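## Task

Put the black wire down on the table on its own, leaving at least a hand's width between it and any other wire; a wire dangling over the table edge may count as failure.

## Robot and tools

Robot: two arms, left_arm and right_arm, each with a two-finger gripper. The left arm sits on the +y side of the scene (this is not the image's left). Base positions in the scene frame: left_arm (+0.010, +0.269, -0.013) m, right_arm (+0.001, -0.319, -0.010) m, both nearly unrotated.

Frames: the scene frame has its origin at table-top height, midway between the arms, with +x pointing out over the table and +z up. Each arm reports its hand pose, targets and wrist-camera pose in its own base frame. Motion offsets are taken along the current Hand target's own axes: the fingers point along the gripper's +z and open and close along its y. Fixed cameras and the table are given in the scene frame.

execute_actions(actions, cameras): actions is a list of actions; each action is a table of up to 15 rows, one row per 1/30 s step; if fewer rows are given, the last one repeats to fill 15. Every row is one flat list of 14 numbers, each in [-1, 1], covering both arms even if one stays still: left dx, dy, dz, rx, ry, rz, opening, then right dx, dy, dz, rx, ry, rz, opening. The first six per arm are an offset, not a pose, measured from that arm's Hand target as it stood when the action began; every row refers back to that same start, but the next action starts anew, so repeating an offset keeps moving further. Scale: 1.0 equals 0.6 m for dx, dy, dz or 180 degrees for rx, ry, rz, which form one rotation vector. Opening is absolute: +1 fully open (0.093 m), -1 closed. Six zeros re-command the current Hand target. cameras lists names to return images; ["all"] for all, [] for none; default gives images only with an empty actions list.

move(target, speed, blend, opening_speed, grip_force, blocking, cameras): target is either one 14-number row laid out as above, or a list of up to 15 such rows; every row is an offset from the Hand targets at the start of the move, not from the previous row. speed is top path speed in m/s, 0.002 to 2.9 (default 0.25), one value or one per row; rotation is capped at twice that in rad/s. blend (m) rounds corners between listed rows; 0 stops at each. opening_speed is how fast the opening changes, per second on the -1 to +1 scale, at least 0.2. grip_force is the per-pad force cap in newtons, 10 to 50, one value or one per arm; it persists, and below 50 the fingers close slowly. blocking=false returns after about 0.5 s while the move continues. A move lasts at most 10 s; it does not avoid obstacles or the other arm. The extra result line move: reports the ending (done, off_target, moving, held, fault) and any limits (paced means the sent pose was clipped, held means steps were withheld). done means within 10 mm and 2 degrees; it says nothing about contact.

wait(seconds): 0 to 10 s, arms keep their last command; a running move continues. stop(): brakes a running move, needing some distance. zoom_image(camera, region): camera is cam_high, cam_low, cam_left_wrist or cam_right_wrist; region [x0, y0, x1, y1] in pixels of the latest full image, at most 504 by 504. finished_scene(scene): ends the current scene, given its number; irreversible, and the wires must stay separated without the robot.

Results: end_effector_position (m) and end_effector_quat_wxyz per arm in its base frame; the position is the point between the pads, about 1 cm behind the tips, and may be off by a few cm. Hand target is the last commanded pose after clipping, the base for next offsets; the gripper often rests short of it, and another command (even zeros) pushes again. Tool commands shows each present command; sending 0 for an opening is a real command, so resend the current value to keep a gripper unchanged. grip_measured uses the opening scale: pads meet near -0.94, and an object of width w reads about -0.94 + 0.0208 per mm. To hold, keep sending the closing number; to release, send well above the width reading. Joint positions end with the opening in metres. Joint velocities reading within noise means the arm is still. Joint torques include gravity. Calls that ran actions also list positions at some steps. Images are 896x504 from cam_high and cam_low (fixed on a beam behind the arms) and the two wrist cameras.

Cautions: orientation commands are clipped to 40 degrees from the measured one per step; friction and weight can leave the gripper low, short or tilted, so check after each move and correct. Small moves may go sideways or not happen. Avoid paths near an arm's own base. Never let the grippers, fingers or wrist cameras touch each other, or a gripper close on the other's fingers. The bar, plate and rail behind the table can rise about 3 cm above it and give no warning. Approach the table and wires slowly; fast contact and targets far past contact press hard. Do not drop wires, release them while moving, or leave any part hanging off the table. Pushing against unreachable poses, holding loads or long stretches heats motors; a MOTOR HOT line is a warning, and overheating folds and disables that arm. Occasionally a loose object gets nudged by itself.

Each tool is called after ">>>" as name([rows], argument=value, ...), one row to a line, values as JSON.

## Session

>>> execute_actions(actions=[])

>>> zoom_image(camera="cam_high", region=[330, 180, 550, 340])

>>> zoom_image(camera="cam_low", region=[340, 130, 560, 320])

Scene clock: 0.00 s.
left_arm: end_effector_position=(+0.2884, -0.2939, +0.2740) grip_measured=-0.925 end_effector_quat_wxyz=(+0.445, +0.542, +0.552, -0.451) | right_arm: end_effector_position=(+0.3754, +0.0000, +0.4021) grip_measured=+1.000 end_effector_quat_wxyz=(+0.707, +0.000, +0.707, +0.000)
Joint positions: left_arm=[-0.421 1.493 1.105 -0.065 1.106 0.395 0.001] | right_arm=[0 1.047 1.047 0 0 0 0.093]
Joint velocities: within noise
Joint torques (N m): no reading
Heat: left arm: 40 °C; right arm: 36 °C.
Hand target: left_arm +0.2880, -0.2941, +0.2821; +0.454, +0.545, +0.544, -0.448 | right_arm +0.3737, -0.0005, +0.4119; +0.716, +0.001, +0.698, -0.001
Tool commands: left_gripper/opening=-0.931621 right_gripper/opening=+1.0
camera_calibration:
cam_left_wrist: T_world_to_cam=[[-0.999921, 0.0104375, 0.00704004, 0.288455], [0.000559419, 0.595469, -0.803378, 0.433323], [-0.0125774, -0.803311, -0.595428, 0.0204989], [0, 0, 0, 1]] pos_world=[0.288448, -0.244574, 0.358297]
cam_right_wrist: T_world_to_cam=[[0.0134922, -0.999842, -0.0115391, 0.00016676], [-0.398845, 0.00520095, -0.917004, 0.561547], [0.916919, 0.0169747, -0.398712, -0.0974506], [0, 0, 0, 1]] pos_world=[0.313322, -0.00109965, 0.476088]

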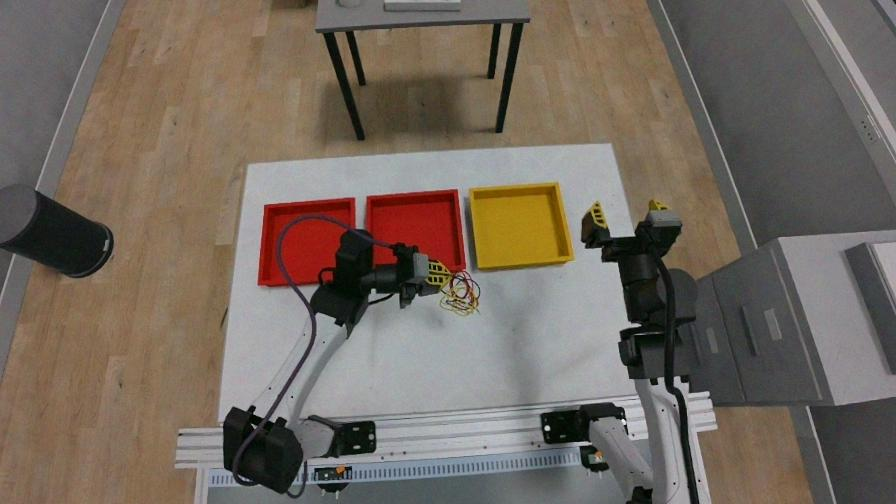

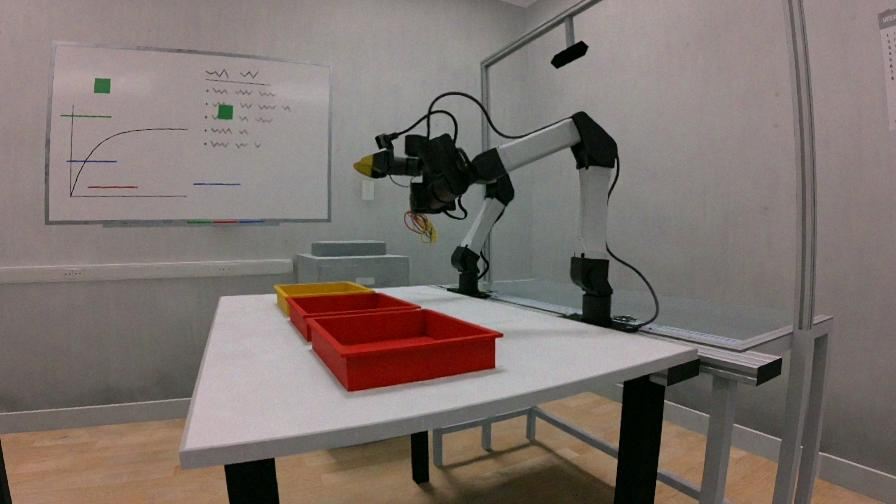

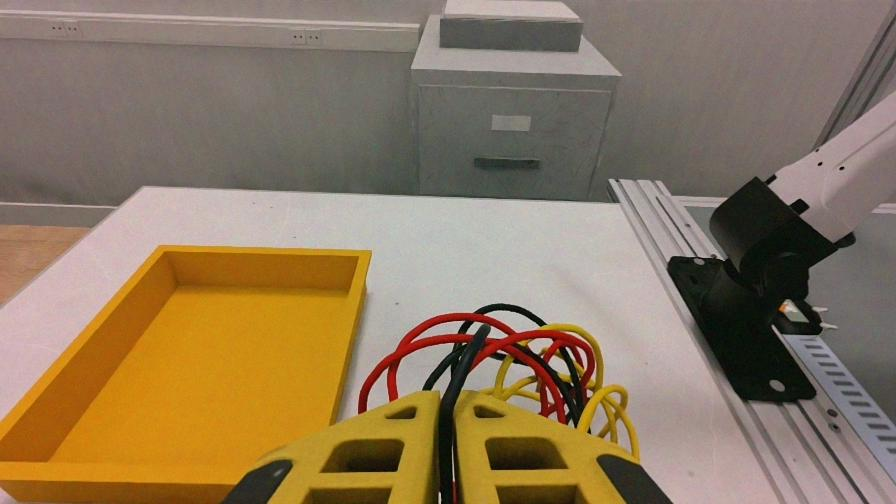

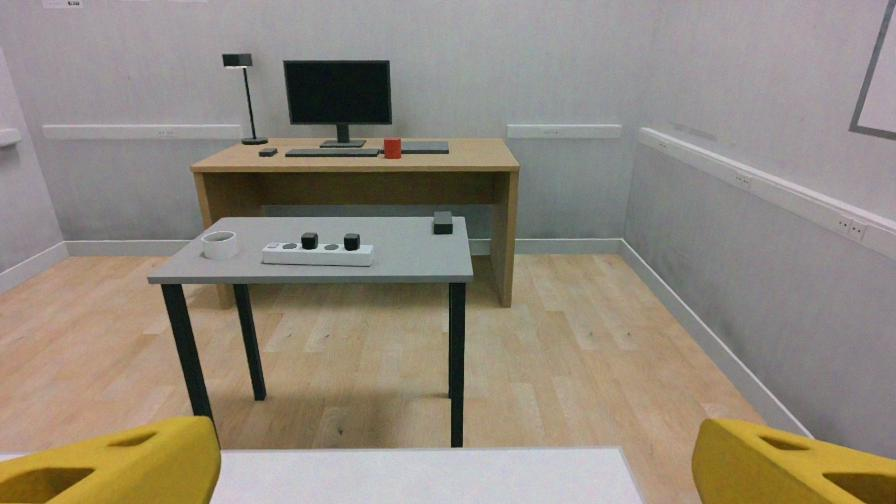

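Scaled by 2.291 from the camera's 896x504 image, which has a finer 1280x720 frame.

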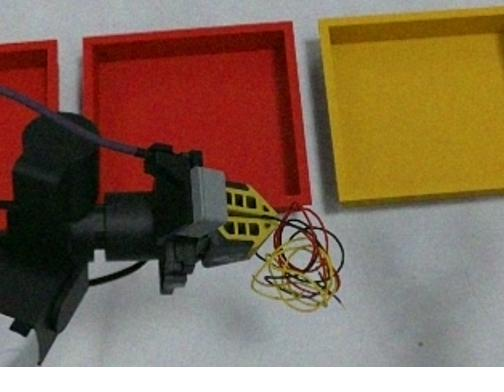

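Scaled by 2.291 from the camera's 896x504 image, which has a finer 1280x720 frame.

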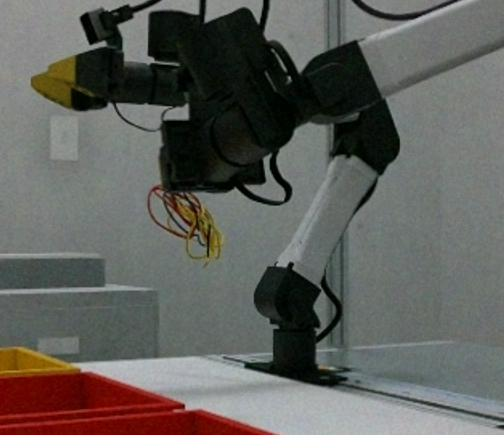

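>>> move(target=[0,0,0,0,0,0,-0.9316,0.349,0.167,-0.042,-0.389,0,0,0.1], speed=0.35, cameras=["cam_right_wrist","cam_high"])

>>> zoom_image(camera="cam_right_wrist", region=[200, 0, 560, 300])

Scene clock: 15.87 s.
left_arm: end_effector_position=(+0.2884, -0.2939, +0.2740) grip_measured=-0.925 end_effector_quat_wxyz=(+0.445, +0.542, +0.552, -0.451) | right_arm: end_effector_position=(+0.3518, +0.0977, +0.1982) grip_measured=+0.101 end_effector_quat_wxyz=(+0.582, -0.399, +0.584, +0.401)
Joint positions: left_arm=[-0.421 1.493 1.105 -0.065 1.106 0.395 0.001] | right_arm=[-0.201 1.662 0.642 1.012 -1.405 -0.004 0.05]
Joint torques (N m): left_arm=[0.01 -6.91 9.72 1.89 0.31 0] | right_arm=[0.8 -4.62 7.46 1.59 -0.04 0.06]
Heat: left arm: 43 °C; right arm: 38 °C.
Hand target: left_arm +0.2880, -0.2941, +0.2821; +0.454, +0.545, +0.544, -0.448 | right_arm +0.3542, +0.0997, +0.2020; +0.587, -0.410, +0.572, +0.400
Off the commanded pose: left_arm 0.008 m, 1 deg | right_arm 0.005 m, 2 deg.
move: done
camera_calibration:
cam_right_wrist: T_world_to_cam=[[0.937818, -0.346764, -0.0158992, -0.292388], [-0.152381, -0.370093, -0.916412, 0.314513], [0.311895, 0.86185, -0.39992, -0.0282358], [0, 0, 0, 1]] pos_world=[0.330939, 0.0393447, 0.272283]
Images, in order (width x height): cam_high 896x504, cam_right_wrist 896x504.

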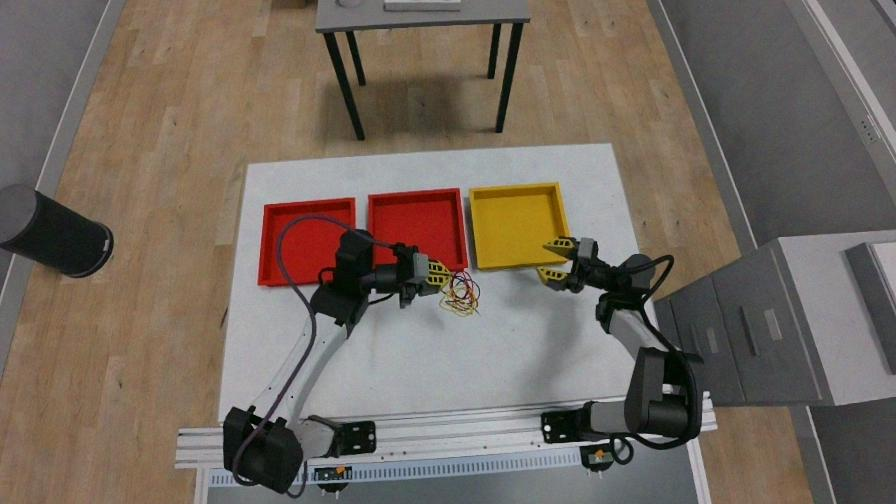

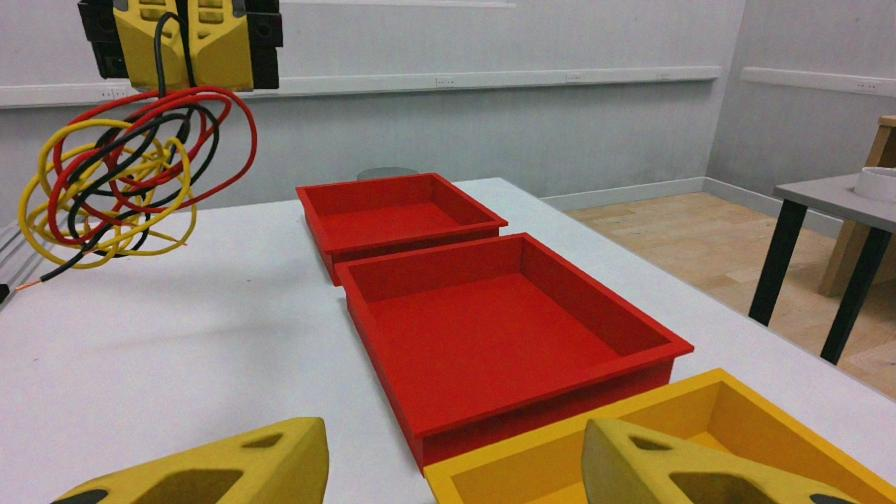

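Scaled by 1.400 from the camera's 896x504 image, which has a finer 1280x720 frame.

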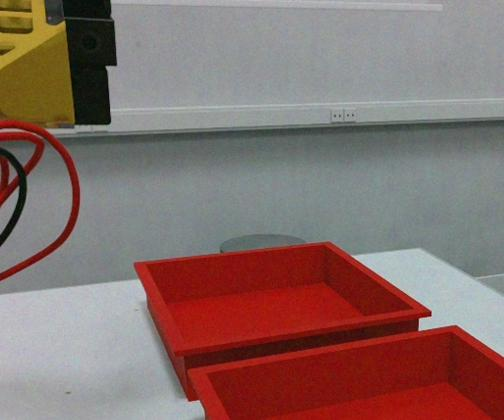

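>>> zoom_image(camera="cam_right_wrist", region=[0, 70, 280, 300])

Scaled by 1.800 from the camera's 896x504 image, which has a finer 1280x720 frame.

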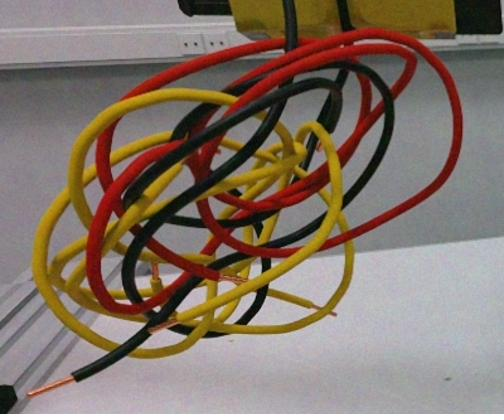

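>>> move(target=[0,0,0,0,0,0,-0.9316,-0.05,0.2393,0.09,-0.111,0,0,0.0], speed=0.25, cameras=["cam_right_wrist","cam_left_wrist"])

>>> zoom_image(camera="cam_right_wrist", region=[350, 50, 700, 400])

>>> zoom_image(camera="cam_left_wrist", region=[340, 280, 680, 504])

Scene clock: 55.83 s.
left_arm: end_effector_position=(+0.2884, -0.2939, +0.2740) grip_measured=-0.925 end_effector_quat_wxyz=(+0.445, +0.542, +0.552, -0.451) | right_arm: end_effector_position=(+0.2393, +0.1989, +0.2229) grip_measured=+0.001 end_effector_quat_wxyz=(+0.498, -0.498, +0.501, +0.503)
Joint positions: left_arm=[-0.421 1.493 1.105 -0.065 1.106 0.395 0.001] | right_arm=[0.126 1.357 0.485 0.878 -1.446 0.014 0.045]
Joint torques (N m): left_arm=[0.16 -6.89 9.84 1.92 0.32 -0.02] | right_arm=[0.85 -6.01 6.26 1.27 0.23 -0.1]
Heat: left arm: 48 °C; right arm: 41 °C.
Hand target: left_arm +0.2880, -0.2941, +0.2821; +0.454, +0.545, +0.544, -0.448 | right_arm +0.2372, +0.1998, +0.2290; +0.507, -0.506, +0.494, +0.493
Off the commanded pose: left_arm 0.008 m, 1 deg | right_arm 0.006 m, 2 deg.
move: done
camera_calibration:
cam_left_wrist: T_world_to_cam=[[-0.999921, 0.0104375, 0.00704004, 0.288455], [0.000559419, 0.595469, -0.803378, 0.433323], [-0.0125774, -0.803311, -0.595428, 0.0204989], [0, 0, 0, 1]] pos_world=[0.288448, -0.244574, 0.358297]
cam_right_wrist: T_world_to_cam=[[0.999689, 0.015151, -0.0198306, -0.237232], [-0.0121571, -0.398307, -0.917172, 0.329677], [-0.0217947, 0.917127, -0.397999, -0.00197941], [0, 0, 0, 1]] pos_world=[0.241123, 0.136722, 0.296878]
Images, in order (width x height): cam_left_wrist 896x504, cam_right_wrist 896x504.

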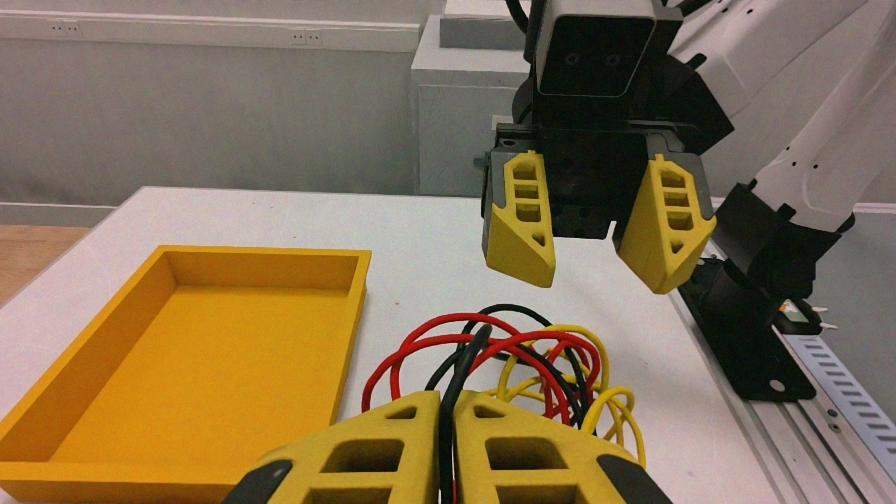

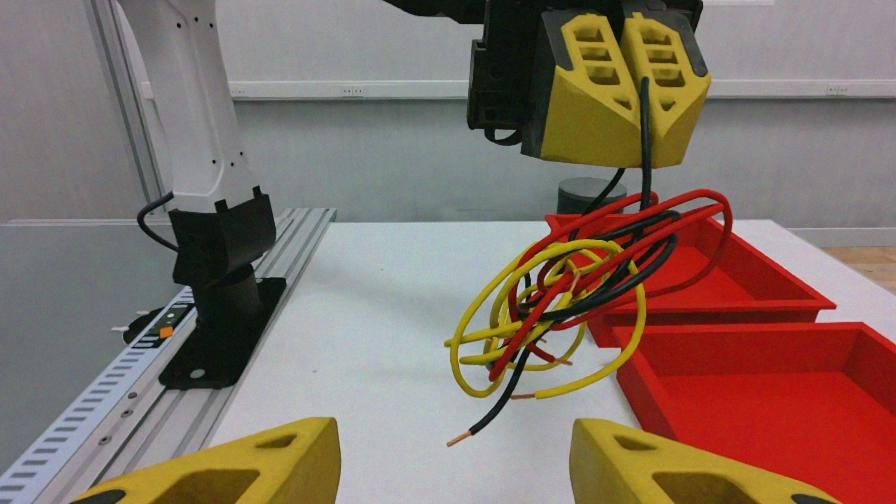

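Scaled by 1.440 from the camera's 896x504 image, which has a finer 1280x720 frame.

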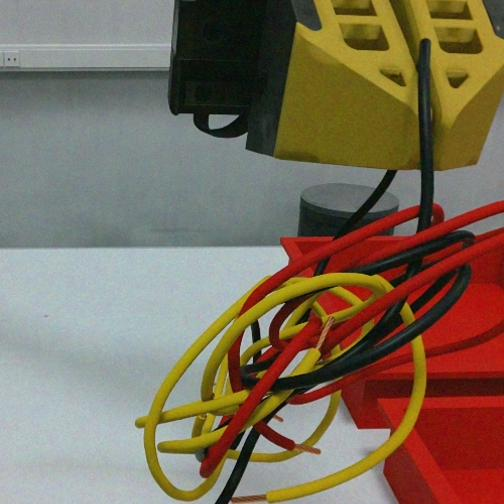

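Scaled by 1.482 from the camera's 896x504 image, which has a finer 1280x720 frame.

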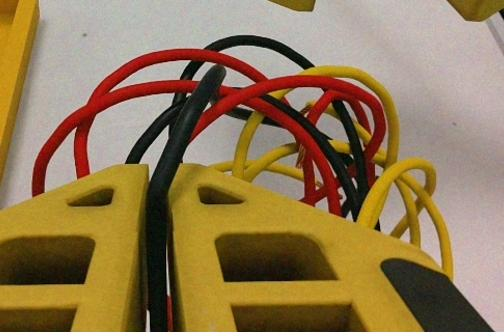

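>>> zoom_image(camera="cam_right_wrist", region=[430, 180, 660, 460])

Scaled by 1.800 from the camera's 896x504 image, which has a finer 1280x720 frame.

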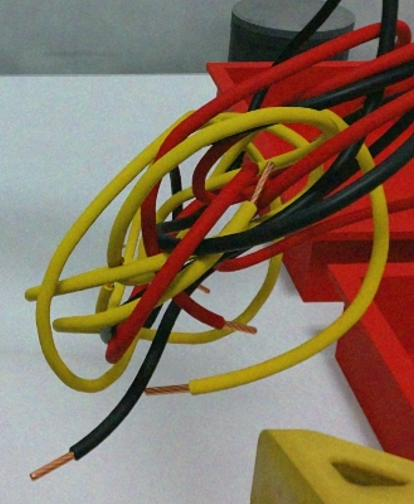

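>>> move(target=[0,0,0,0,0,0,-0.9316,0.0125,-0.009,0.0833,0,0,0,-0.5], speed=0.08, cameras=["cam_right_wrist"])

>>> zoom_image(camera="cam_right_wrist", region=[350, 224, 630, 504])

Scene clock: 93.27 s.
left_arm: end_effector_position=(+0.2884, -0.2939, +0.2740) grip_measured=-0.925 end_effector_quat_wxyz=(+0.445, +0.542, +0.552, -0.451) | right_arm: end_effector_position=(+0.2356, +0.2458, +0.2131) grip_measured=-0.499 end_effector_quat_wxyz=(+0.491, -0.500, +0.505, +0.504)
Joint positions: left_arm=[-0.421 1.493 1.105 -0.065 1.106 0.395 0.001] | right_arm=[0.316 1.41 0.499 0.877 -1.262 -0.013 0.021]
Joint torques (N m): left_arm=[0.13 -6.91 9.76 1.9 0.37 -0.04] | right_arm=[1.09 -3.26 8.88 1.6 0.13 -0.08]
Heat: left arm: 50 °C; right arm: 41 °C.
Hand target: left_arm +0.2880, -0.2941, +0.2821; +0.454, +0.545, +0.544, -0.448 | right_arm +0.2429, +0.2498, +0.2216; +0.507, -0.506, +0.494, +0.493
Off the commanded pose: left_arm 0.008 m, 1 deg | right_arm 0.012 m, 3 deg.
move: off_target (right_arm)
camera_calibration:
cam_right_wrist: T_world_to_cam=[[0.999308, 0.020689, -0.0309091, -0.233417], [-0.0197678, -0.408512, -0.912539, 0.342621], [-0.0315062, 0.912518, -0.407821, -0.0435776], [0, 0, 0, 1]] pos_world=[0.238655, 0.18456, 0.287669]
Images, in order (width x height): cam_right_wrist 896x504.

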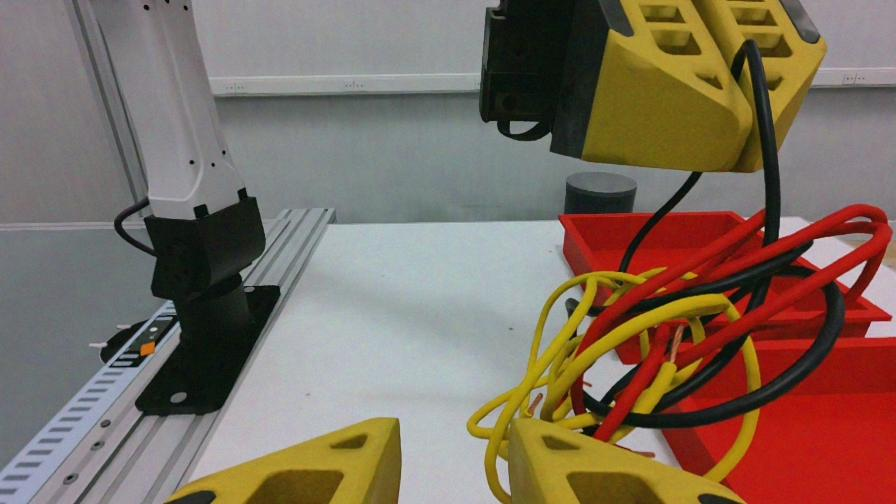

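Scaled by 1.800 from the camera's 896x504 image, which has a finer 1280x720 frame.

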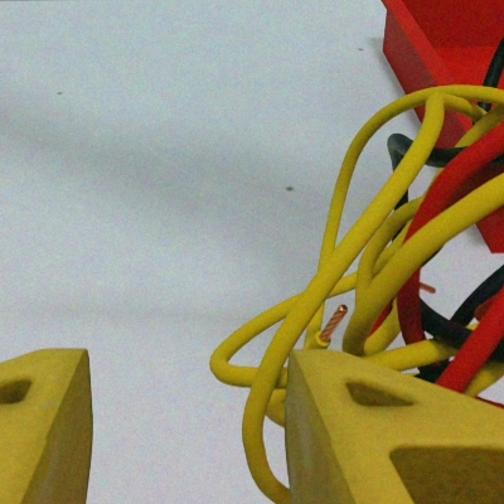

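>>> move([
  [0,0,0,0,0,0,-0.9316,0,0,-0.035,0,0,0,-0.5],
  [0,0,0,0,0,0,-0.9316,0,-0.027,-0.035,0,0,0,-0.45],
  [0,0,0,0,0,0,-0.9316,0,-0.027,0.01,0,0,0,-0.45],
], speed=0.08, cameras=["cam_right_wrist"])

>>> zoom_image(camera="cam_right_wrist", region=[350, 224, 630, 504])

Scene clock: 107.27 s.
left_arm: end_effector_position=(+0.2884, -0.2939, +0.2740) grip_measured=-0.925 end_effector_quat_wxyz=(+0.445, +0.542, +0.552, -0.451) | right_arm: end_effector_position=(+0.2512, +0.2518, +0.2129) grip_measured=-0.451 end_effector_quat_wxyz=(+0.489, -0.500, +0.506, +0.505)
Joint positions: left_arm=[-0.421 1.493 1.105 -0.065 1.106 0.395 0.001] | right_arm=[0.319 1.479 0.561 0.877 -1.262 -0.018 0.024]
Joint torques (N m): left_arm=[0.21 -7.01 9.84 1.91 0.35 -0.02] | right_arm=[0.79 -3.89 8.99 1.69 0.19 -0.02]
Heat: left arm: 51 °C; right arm: 42 °C.
Hand target: left_arm +0.2880, -0.2941, +0.2821; +0.454, +0.545, +0.544, -0.448 | right_arm +0.2590, +0.2558, +0.2221; +0.507, -0.506, +0.494, +0.493
Off the commanded pose: left_arm 0.008 m, 1 deg | right_arm 0.013 m, 3 deg.
move: off_target (right_arm); target 2's new opening was sent with right_arm's hand 0.010 m and 3 deg from that target
camera_calibration:
cam_right_wrist: T_world_to_cam=[[0.999179, 0.0225738, -0.0336293, -0.248984], [-0.0214027, -0.410637, -0.911548, 0.345965], [-0.0343866, 0.911519, -0.409817, -0.0471537], [0, 0, 0, 1]] pos_world=[0.254563, 0.190668, 0.287666]
Images, in order (width x height): cam_right_wrist 896x504.

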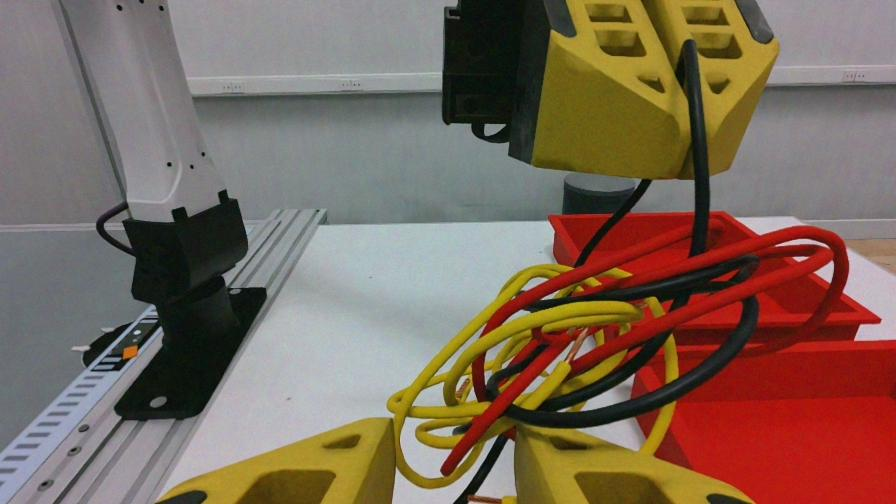

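Scaled by 1.800 from the camera's 896x504 image, which has a finer 1280x720 frame.

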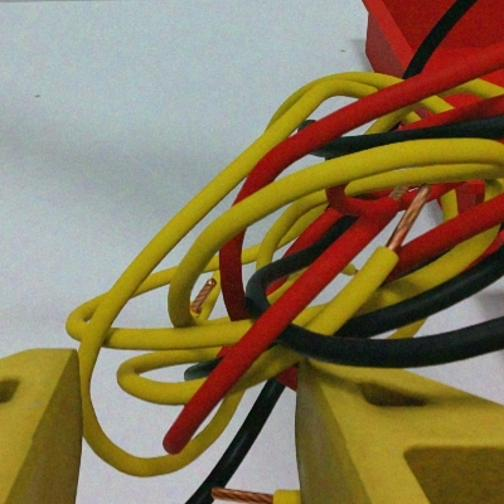

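>>> move(target=[0,0,0,0,0,0,-0.9316,0,0.015,0.0,0,0,0,-0.5], speed=0.06, cameras=["cam_right_wrist"])

>>> zoom_image(camera="cam_right_wrist", region=[350, 224, 630, 504])

Scene clock: 129.57 s.
left_arm: end_effector_position=(+0.2884, -0.2939, +0.2740) grip_measured=-0.925 end_effector_quat_wxyz=(+0.445, +0.542, +0.552, -0.451) | right_arm: end_effector_position=(+0.2502, +0.2546, +0.2128) grip_measured=-0.499 end_effector_quat_wxyz=(+0.489, -0.500, +0.506, +0.505)
Joint positions: left_arm=[-0.421 1.493 1.105 -0.065 1.106 0.395 0.001] | right_arm=[0.33 1.479 0.561 0.877 -1.251 -0.018 0.021]
Joint torques (N m): left_arm=[-0.12 -6.86 9.78 1.89 0.31 -0.03] | right_arm=[0.66 -6.35 6.35 1.63 0.22 -0.06]
Heat: left arm: 51 °C; right arm: 43 °C.
Hand target: left_arm +0.2880, -0.2941, +0.2821; +0.454, +0.545, +0.544, -0.448 | right_arm +0.2500, +0.2558, +0.2218; +0.507, -0.506, +0.494, +0.493
Off the commanded pose: left_arm 0.008 m, 1 deg | right_arm 0.009 m, 3 deg.
move: off_target (right_arm)
camera_calibration:
cam_right_wrist: T_world_to_cam=[[0.999175, 0.0229581, -0.0334921, -0.248164], [-0.0211043, -0.411044, -0.911371, 0.346956], [-0.0346901, 0.911326, -0.410221, -0.0495523], [0, 0, 0, 1]] pos_world=[0.253562, 0.19347, 0.287566]
Images, in order (width x height): cam_right_wrist 896x504.

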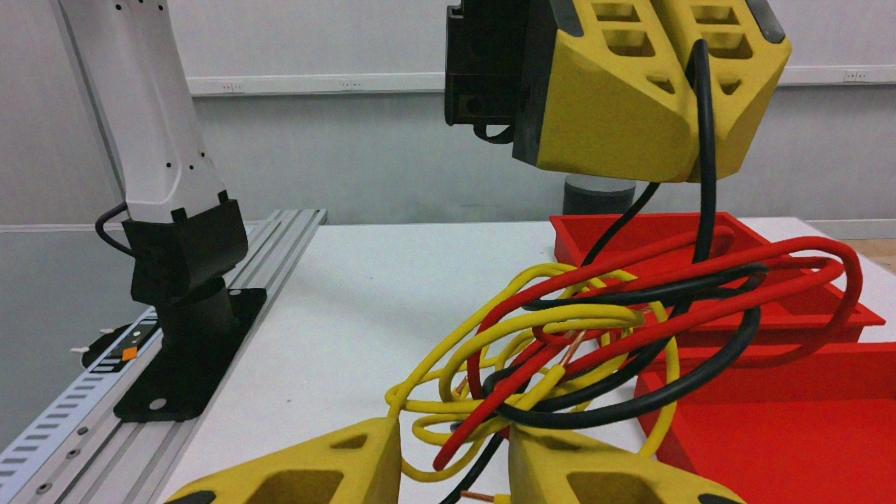

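Scaled by 1.800 from the camera's 896x504 image, which has a finer 1280x720 frame.

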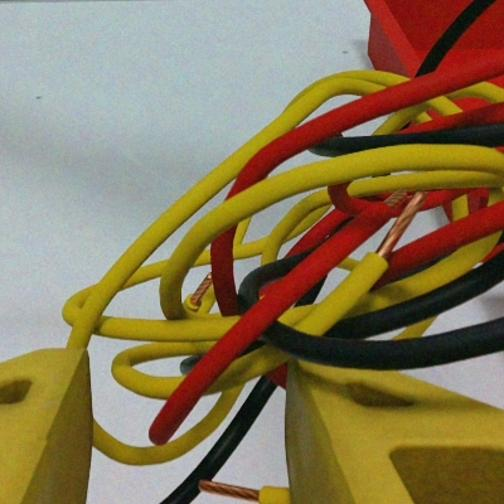

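>>> move(target=[0,0,0,0,0,0,-0.9316,0,0.01,0.0,0,0,0,-0.8], speed=0.06, opening_speed=0.3, cameras=["cam_right_wrist"])

>>> zoom_image(camera="cam_right_wrist", region=[350, 224, 630, 504])

Scene clock: 135.67 s.
left_arm: end_effector_position=(+0.2884, -0.2939, +0.2740) grip_measured=-0.925 end_effector_quat_wxyz=(+0.445, +0.542, +0.552, -0.451) | right_arm: end_effector_position=(+0.2468, +0.2556, +0.2125) grip_measured=-0.798 end_effector_quat_wxyz=(+0.489, -0.500, +0.507, +0.504)
Joint positions: left_arm=[-0.421 1.493 1.105 -0.065 1.106 0.395 0.001] | right_arm=[0.338 1.467 0.549 0.877 -1.241 -0.018 0.007]
Joint torques (N m): left_arm=[0.25 -6.8 9.84 1.89 0.35 -0.01] | right_arm=[0.94 -7.3 5.37 1.63 0.22 -0.09]
Heat: left arm: 52 °C; right arm: 43 °C.
Hand target: left_arm +0.2880, -0.2941, +0.2821; +0.454, +0.545, +0.544, -0.448 | right_arm +0.2440, +0.2558, +0.2216; +0.507, -0.506, +0.494, +0.493
Off the commanded pose: left_arm 0.008 m, 1 deg | right_arm 0.010 m, 3 deg.
move: off_target (right_arm)
camera_calibration:
cam_right_wrist: T_world_to_cam=[[0.999211, 0.021425, -0.0334547, -0.244423], [-0.0216898, -0.411316, -0.911235, 0.34722], [-0.0332837, 0.911241, -0.410526, -0.0510458], [0, 0, 0, 1]] pos_world=[0.250062, 0.194569, 0.287266]
Images, in order (width x height): cam_right_wrist 896x504.

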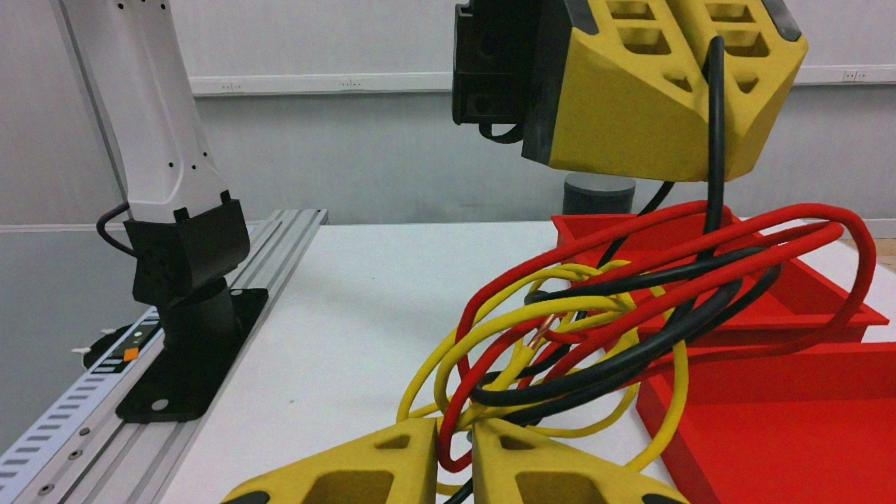

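Scaled by 1.800 from the camera's 896x504 image, which has a finer 1280x720 frame.

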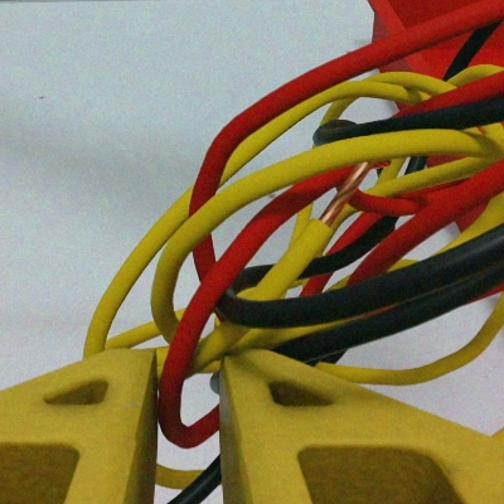

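>>> move(target=[0,0,0,0,0,0,-0.9316,0,0.0,0.0,0,0,0,-1], opening_speed=0.3, cameras=["cam_right_wrist","cam_low"])

>>> zoom_image(camera="cam_right_wrist", region=[350, 224, 630, 504])

>>> zoom_image(camera="cam_low", region=[350, 150, 500, 300])

Scene clock: 143.63 s.
left_arm: end_effector_position=(+0.2884, -0.2939, +0.2740) grip_measured=-0.925 end_effector_quat_wxyz=(+0.445, +0.542, +0.552, -0.451) | right_arm: end_effector_position=(+0.2469, +0.2556, +0.2125) grip_measured=-0.984 end_effector_quat_wxyz=(+0.489, -0.500, +0.507, +0.504)
Joint positions: left_arm=[-0.421 1.493 1.105 -0.065 1.106 0.395 0.001] | right_arm=[0.338 1.467 0.549 0.877 -1.241 -0.018 0]
Joint torques (N m): left_arm=[0.14 -6.98 9.89 1.88 0.28 -0.02] | right_arm=[0.91 -7.46 5.48 1.62 0.23 -0.03]
Heat: left arm: 52 °C; right arm: 42 °C.
Hand target: left_arm +0.2880, -0.2941, +0.2821; +0.454, +0.545, +0.544, -0.448 | right_arm +0.2441, +0.2558, +0.2216; +0.507, -0.506, +0.494, +0.493
Off the commanded pose: left_arm 0.008 m, 1 deg | right_arm 0.010 m, 3 deg.
move: off_target (right_arm)
camera_calibration:
cam_right_wrist: T_world_to_cam=[[0.999227, 0.0206603, -0.0334333, -0.244384], [-0.0219817, -0.41139, -0.911194, 0.347298], [-0.0325797, 0.911225, -0.410618, -0.0511885], [0, 0, 0, 1]] pos_world=[0.250162, 0.194568, 0.287266]
Images, in order (width x height): cam_low 896x504, cam_right_wrist 896x504.

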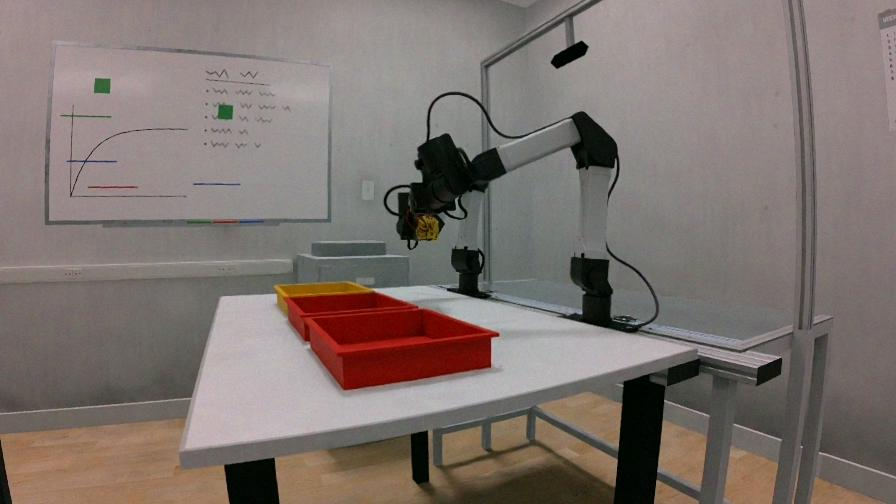

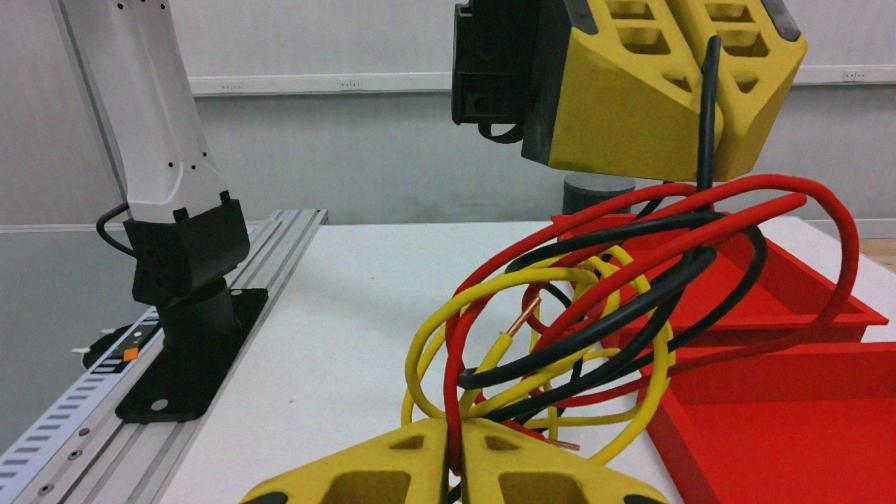

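Scaled by 1.800 from the camera's 896x504 image, which has a finer 1280x720 frame.

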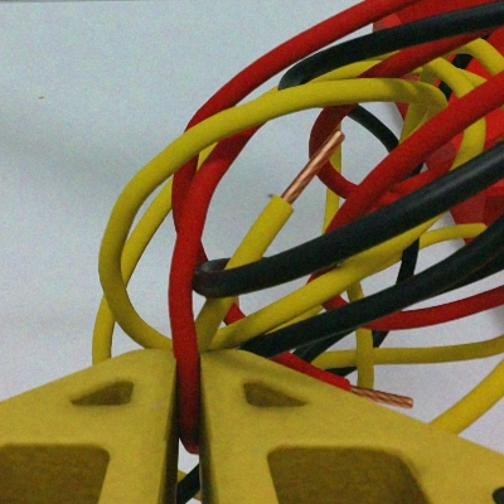

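Scaled by 3.360 from the camera's 896x504 image, which has a finer 1280x720 frame.

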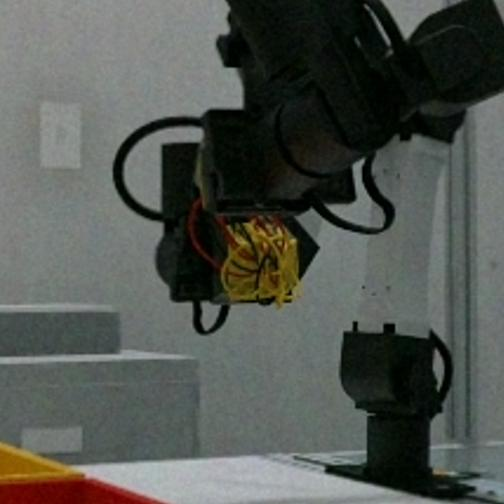

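>>> move(target=[0.0248,0.0006,-0.131,0,0,0,-0.9316,0,0.0,0.0,0,0,0,-1], speed=0.06, cameras=["cam_right_wrist","cam_high"])

>>> zoom_image(camera="cam_right_wrist", region=[350, 104, 830, 504])

Scene clock: 156.20 s.
left_arm: end_effector_position=(+0.2858, -0.2147, +0.2644) grip_measured=-0.925 end_effector_quat_wxyz=(+0.433, +0.532, +0.566, -0.457) | right_arm: end_effector_position=(+0.2474, +0.2556, +0.2124) grip_measured=-0.984 end_effector_quat_wxyz=(+0.490, -0.499, +0.508, +0.503)
Joint positions: left_arm=[-0.173 1.458 1.138 -0.552 1.297 0.795 0.001] | right_arm=[0.338 1.467 0.549 0.877 -1.237 -0.018 0]
Joint torques (N m): left_arm=[0.72 -6.13 12.12 1.38 0.71 0.26] | right_arm=[0.99 -7.15 5.61 1.69 0.17 -0.02]
Heat: left arm: 52 °C; right arm: 41 °C.
Hand target: left_arm +0.2882, -0.2140, +0.2821; +0.454, +0.545, +0.544, -0.448 | right_arm +0.2440, +0.2558, +0.2216; +0.507, -0.506, +0.494, +0.493
Off the commanded pose: left_arm 0.018 m, 4 deg | right_arm 0.010 m, 3 deg.
move: off_target (left_arm, right_arm)
camera_calibration:
cam_right_wrist: T_world_to_cam=[[0.999289, 0.0176151, -0.0333406, -0.244132], [-0.0231471, -0.411436, -0.911145, 0.34759], [-0.0297674, 0.911268, -0.410736, -0.0518549], [0, 0, 0, 1]] pos_world=[0.250461, 0.194565, 0.287267]
Images, in order (width x height): cam_high 896x504, cam_right_wrist 896x504.

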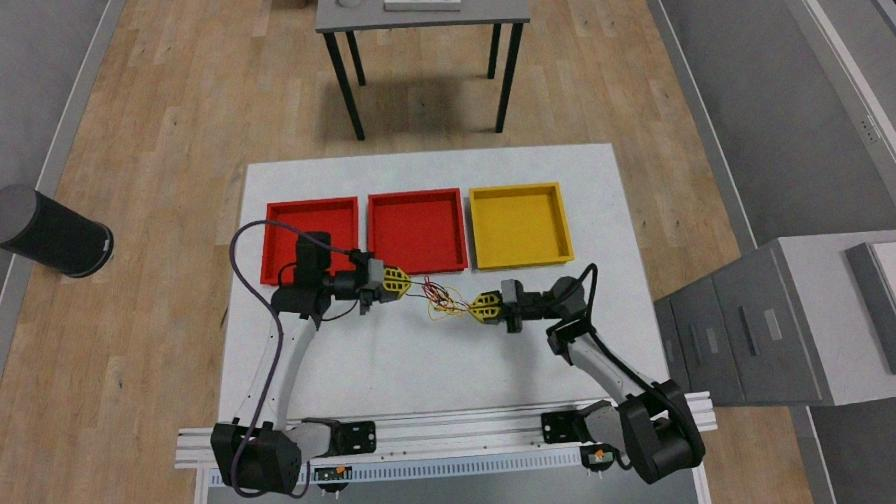

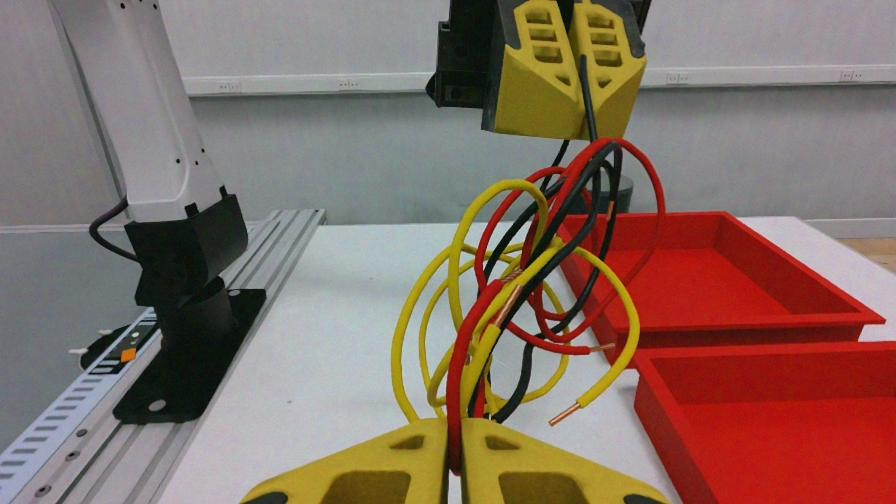

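Scaled by 1.050 from the camera's 896x504 image, which has a finer 1280x720 frame.

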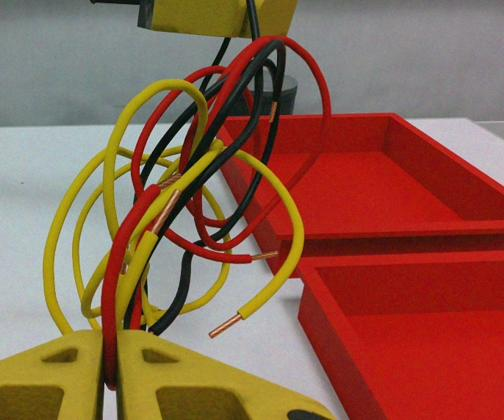

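>>> zoom_image(camera="cam_right_wrist", region=[380, 240, 660, 504])

Scaled by 1.800 from the camera's 896x504 image, which has a finer 1280x720 frame.

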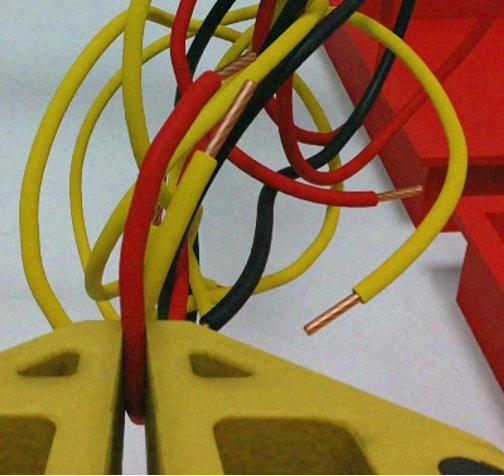

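>>> move(target=[0.0248,0.0006,-0.131,0,0,0,-0.9316,0,0.0,0.0,0,0,0,-1], speed=0.07, cameras=["cam_right_wrist","cam_high"])

>>> zoom_image(camera="cam_right_wrist", region=[350, 104, 750, 504])

Scene clock: 169.10 s.
left_arm: end_effector_position=(+0.2825, -0.1376, +0.2745) grip_measured=-0.925 end_effector_quat_wxyz=(+0.452, +0.525, +0.570, -0.442) | right_arm: end_effector_position=(+0.2470, +0.2565, +0.2126) grip_measured=-0.984 end_effector_quat_wxyz=(+0.490, -0.500, +0.507, +0.503)
Joint positions: left_arm=[0.099 1.646 1.42 -1.572 1.364 1.773 0.001] | right_arm=[0.342 1.467 0.549 0.878 -1.234 -0.018 0]
Joint torques (N m): left_arm=[0.9 -5.49 10.52 -0.02 0.71 0.22] | right_arm=[0.46 -7.19 5.74 1.61 0.1 0]
Heat: left arm: 54 °C; right arm: 41 °C.
Hand target: left_arm +0.2881, -0.1341, +0.2821; +0.454, +0.545, +0.544, -0.448 | right_arm +0.2441, +0.2558, +0.2216; +0.507, -0.506, +0.494, +0.493
Off the commanded pose: left_arm 0.010 m, 4 deg | right_arm 0.010 m, 3 deg.
joint sent to its limit (left arm) — joint 4 (wrist pitch), lower limit. The joint targets are off in orientation, not in position.
move: off_target (left_arm, right_arm)
camera_calibration:
cam_right_wrist: T_world_to_cam=[[0.999312, 0.0183515, -0.0322428, -0.244107], [-0.0218507, -0.411216, -0.911276, 0.347712], [-0.0299821, 0.911353, -0.410532, -0.0526701], [0, 0, 0, 1]] pos_world=[0.249958, 0.195465, 0.287368]
Images, in order (width x height): cam_high 896x504, cam_right_wrist 896x504.

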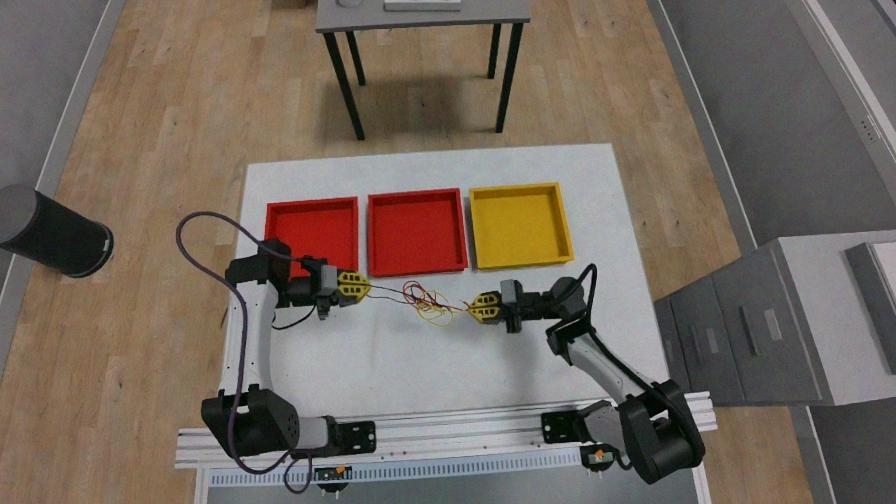

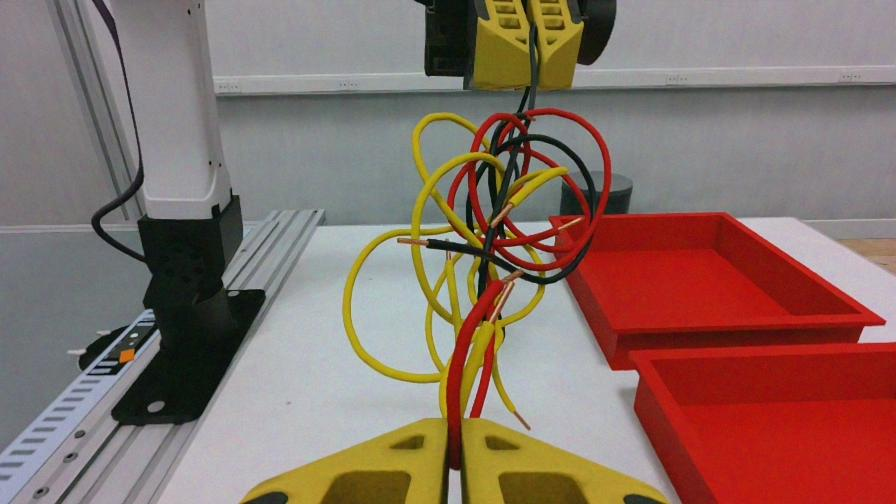

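Scaled by 1.260 from the camera's 896x504 image, which has a finer 1280x720 frame.

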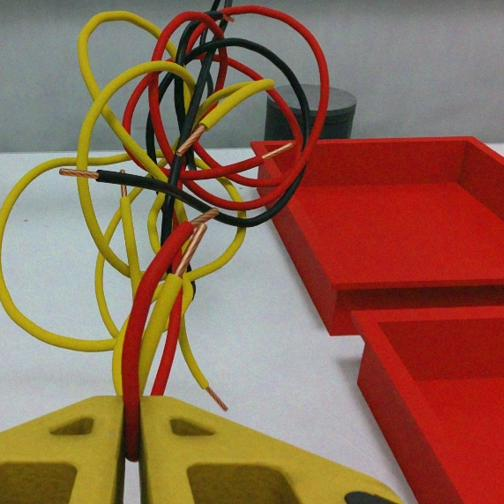

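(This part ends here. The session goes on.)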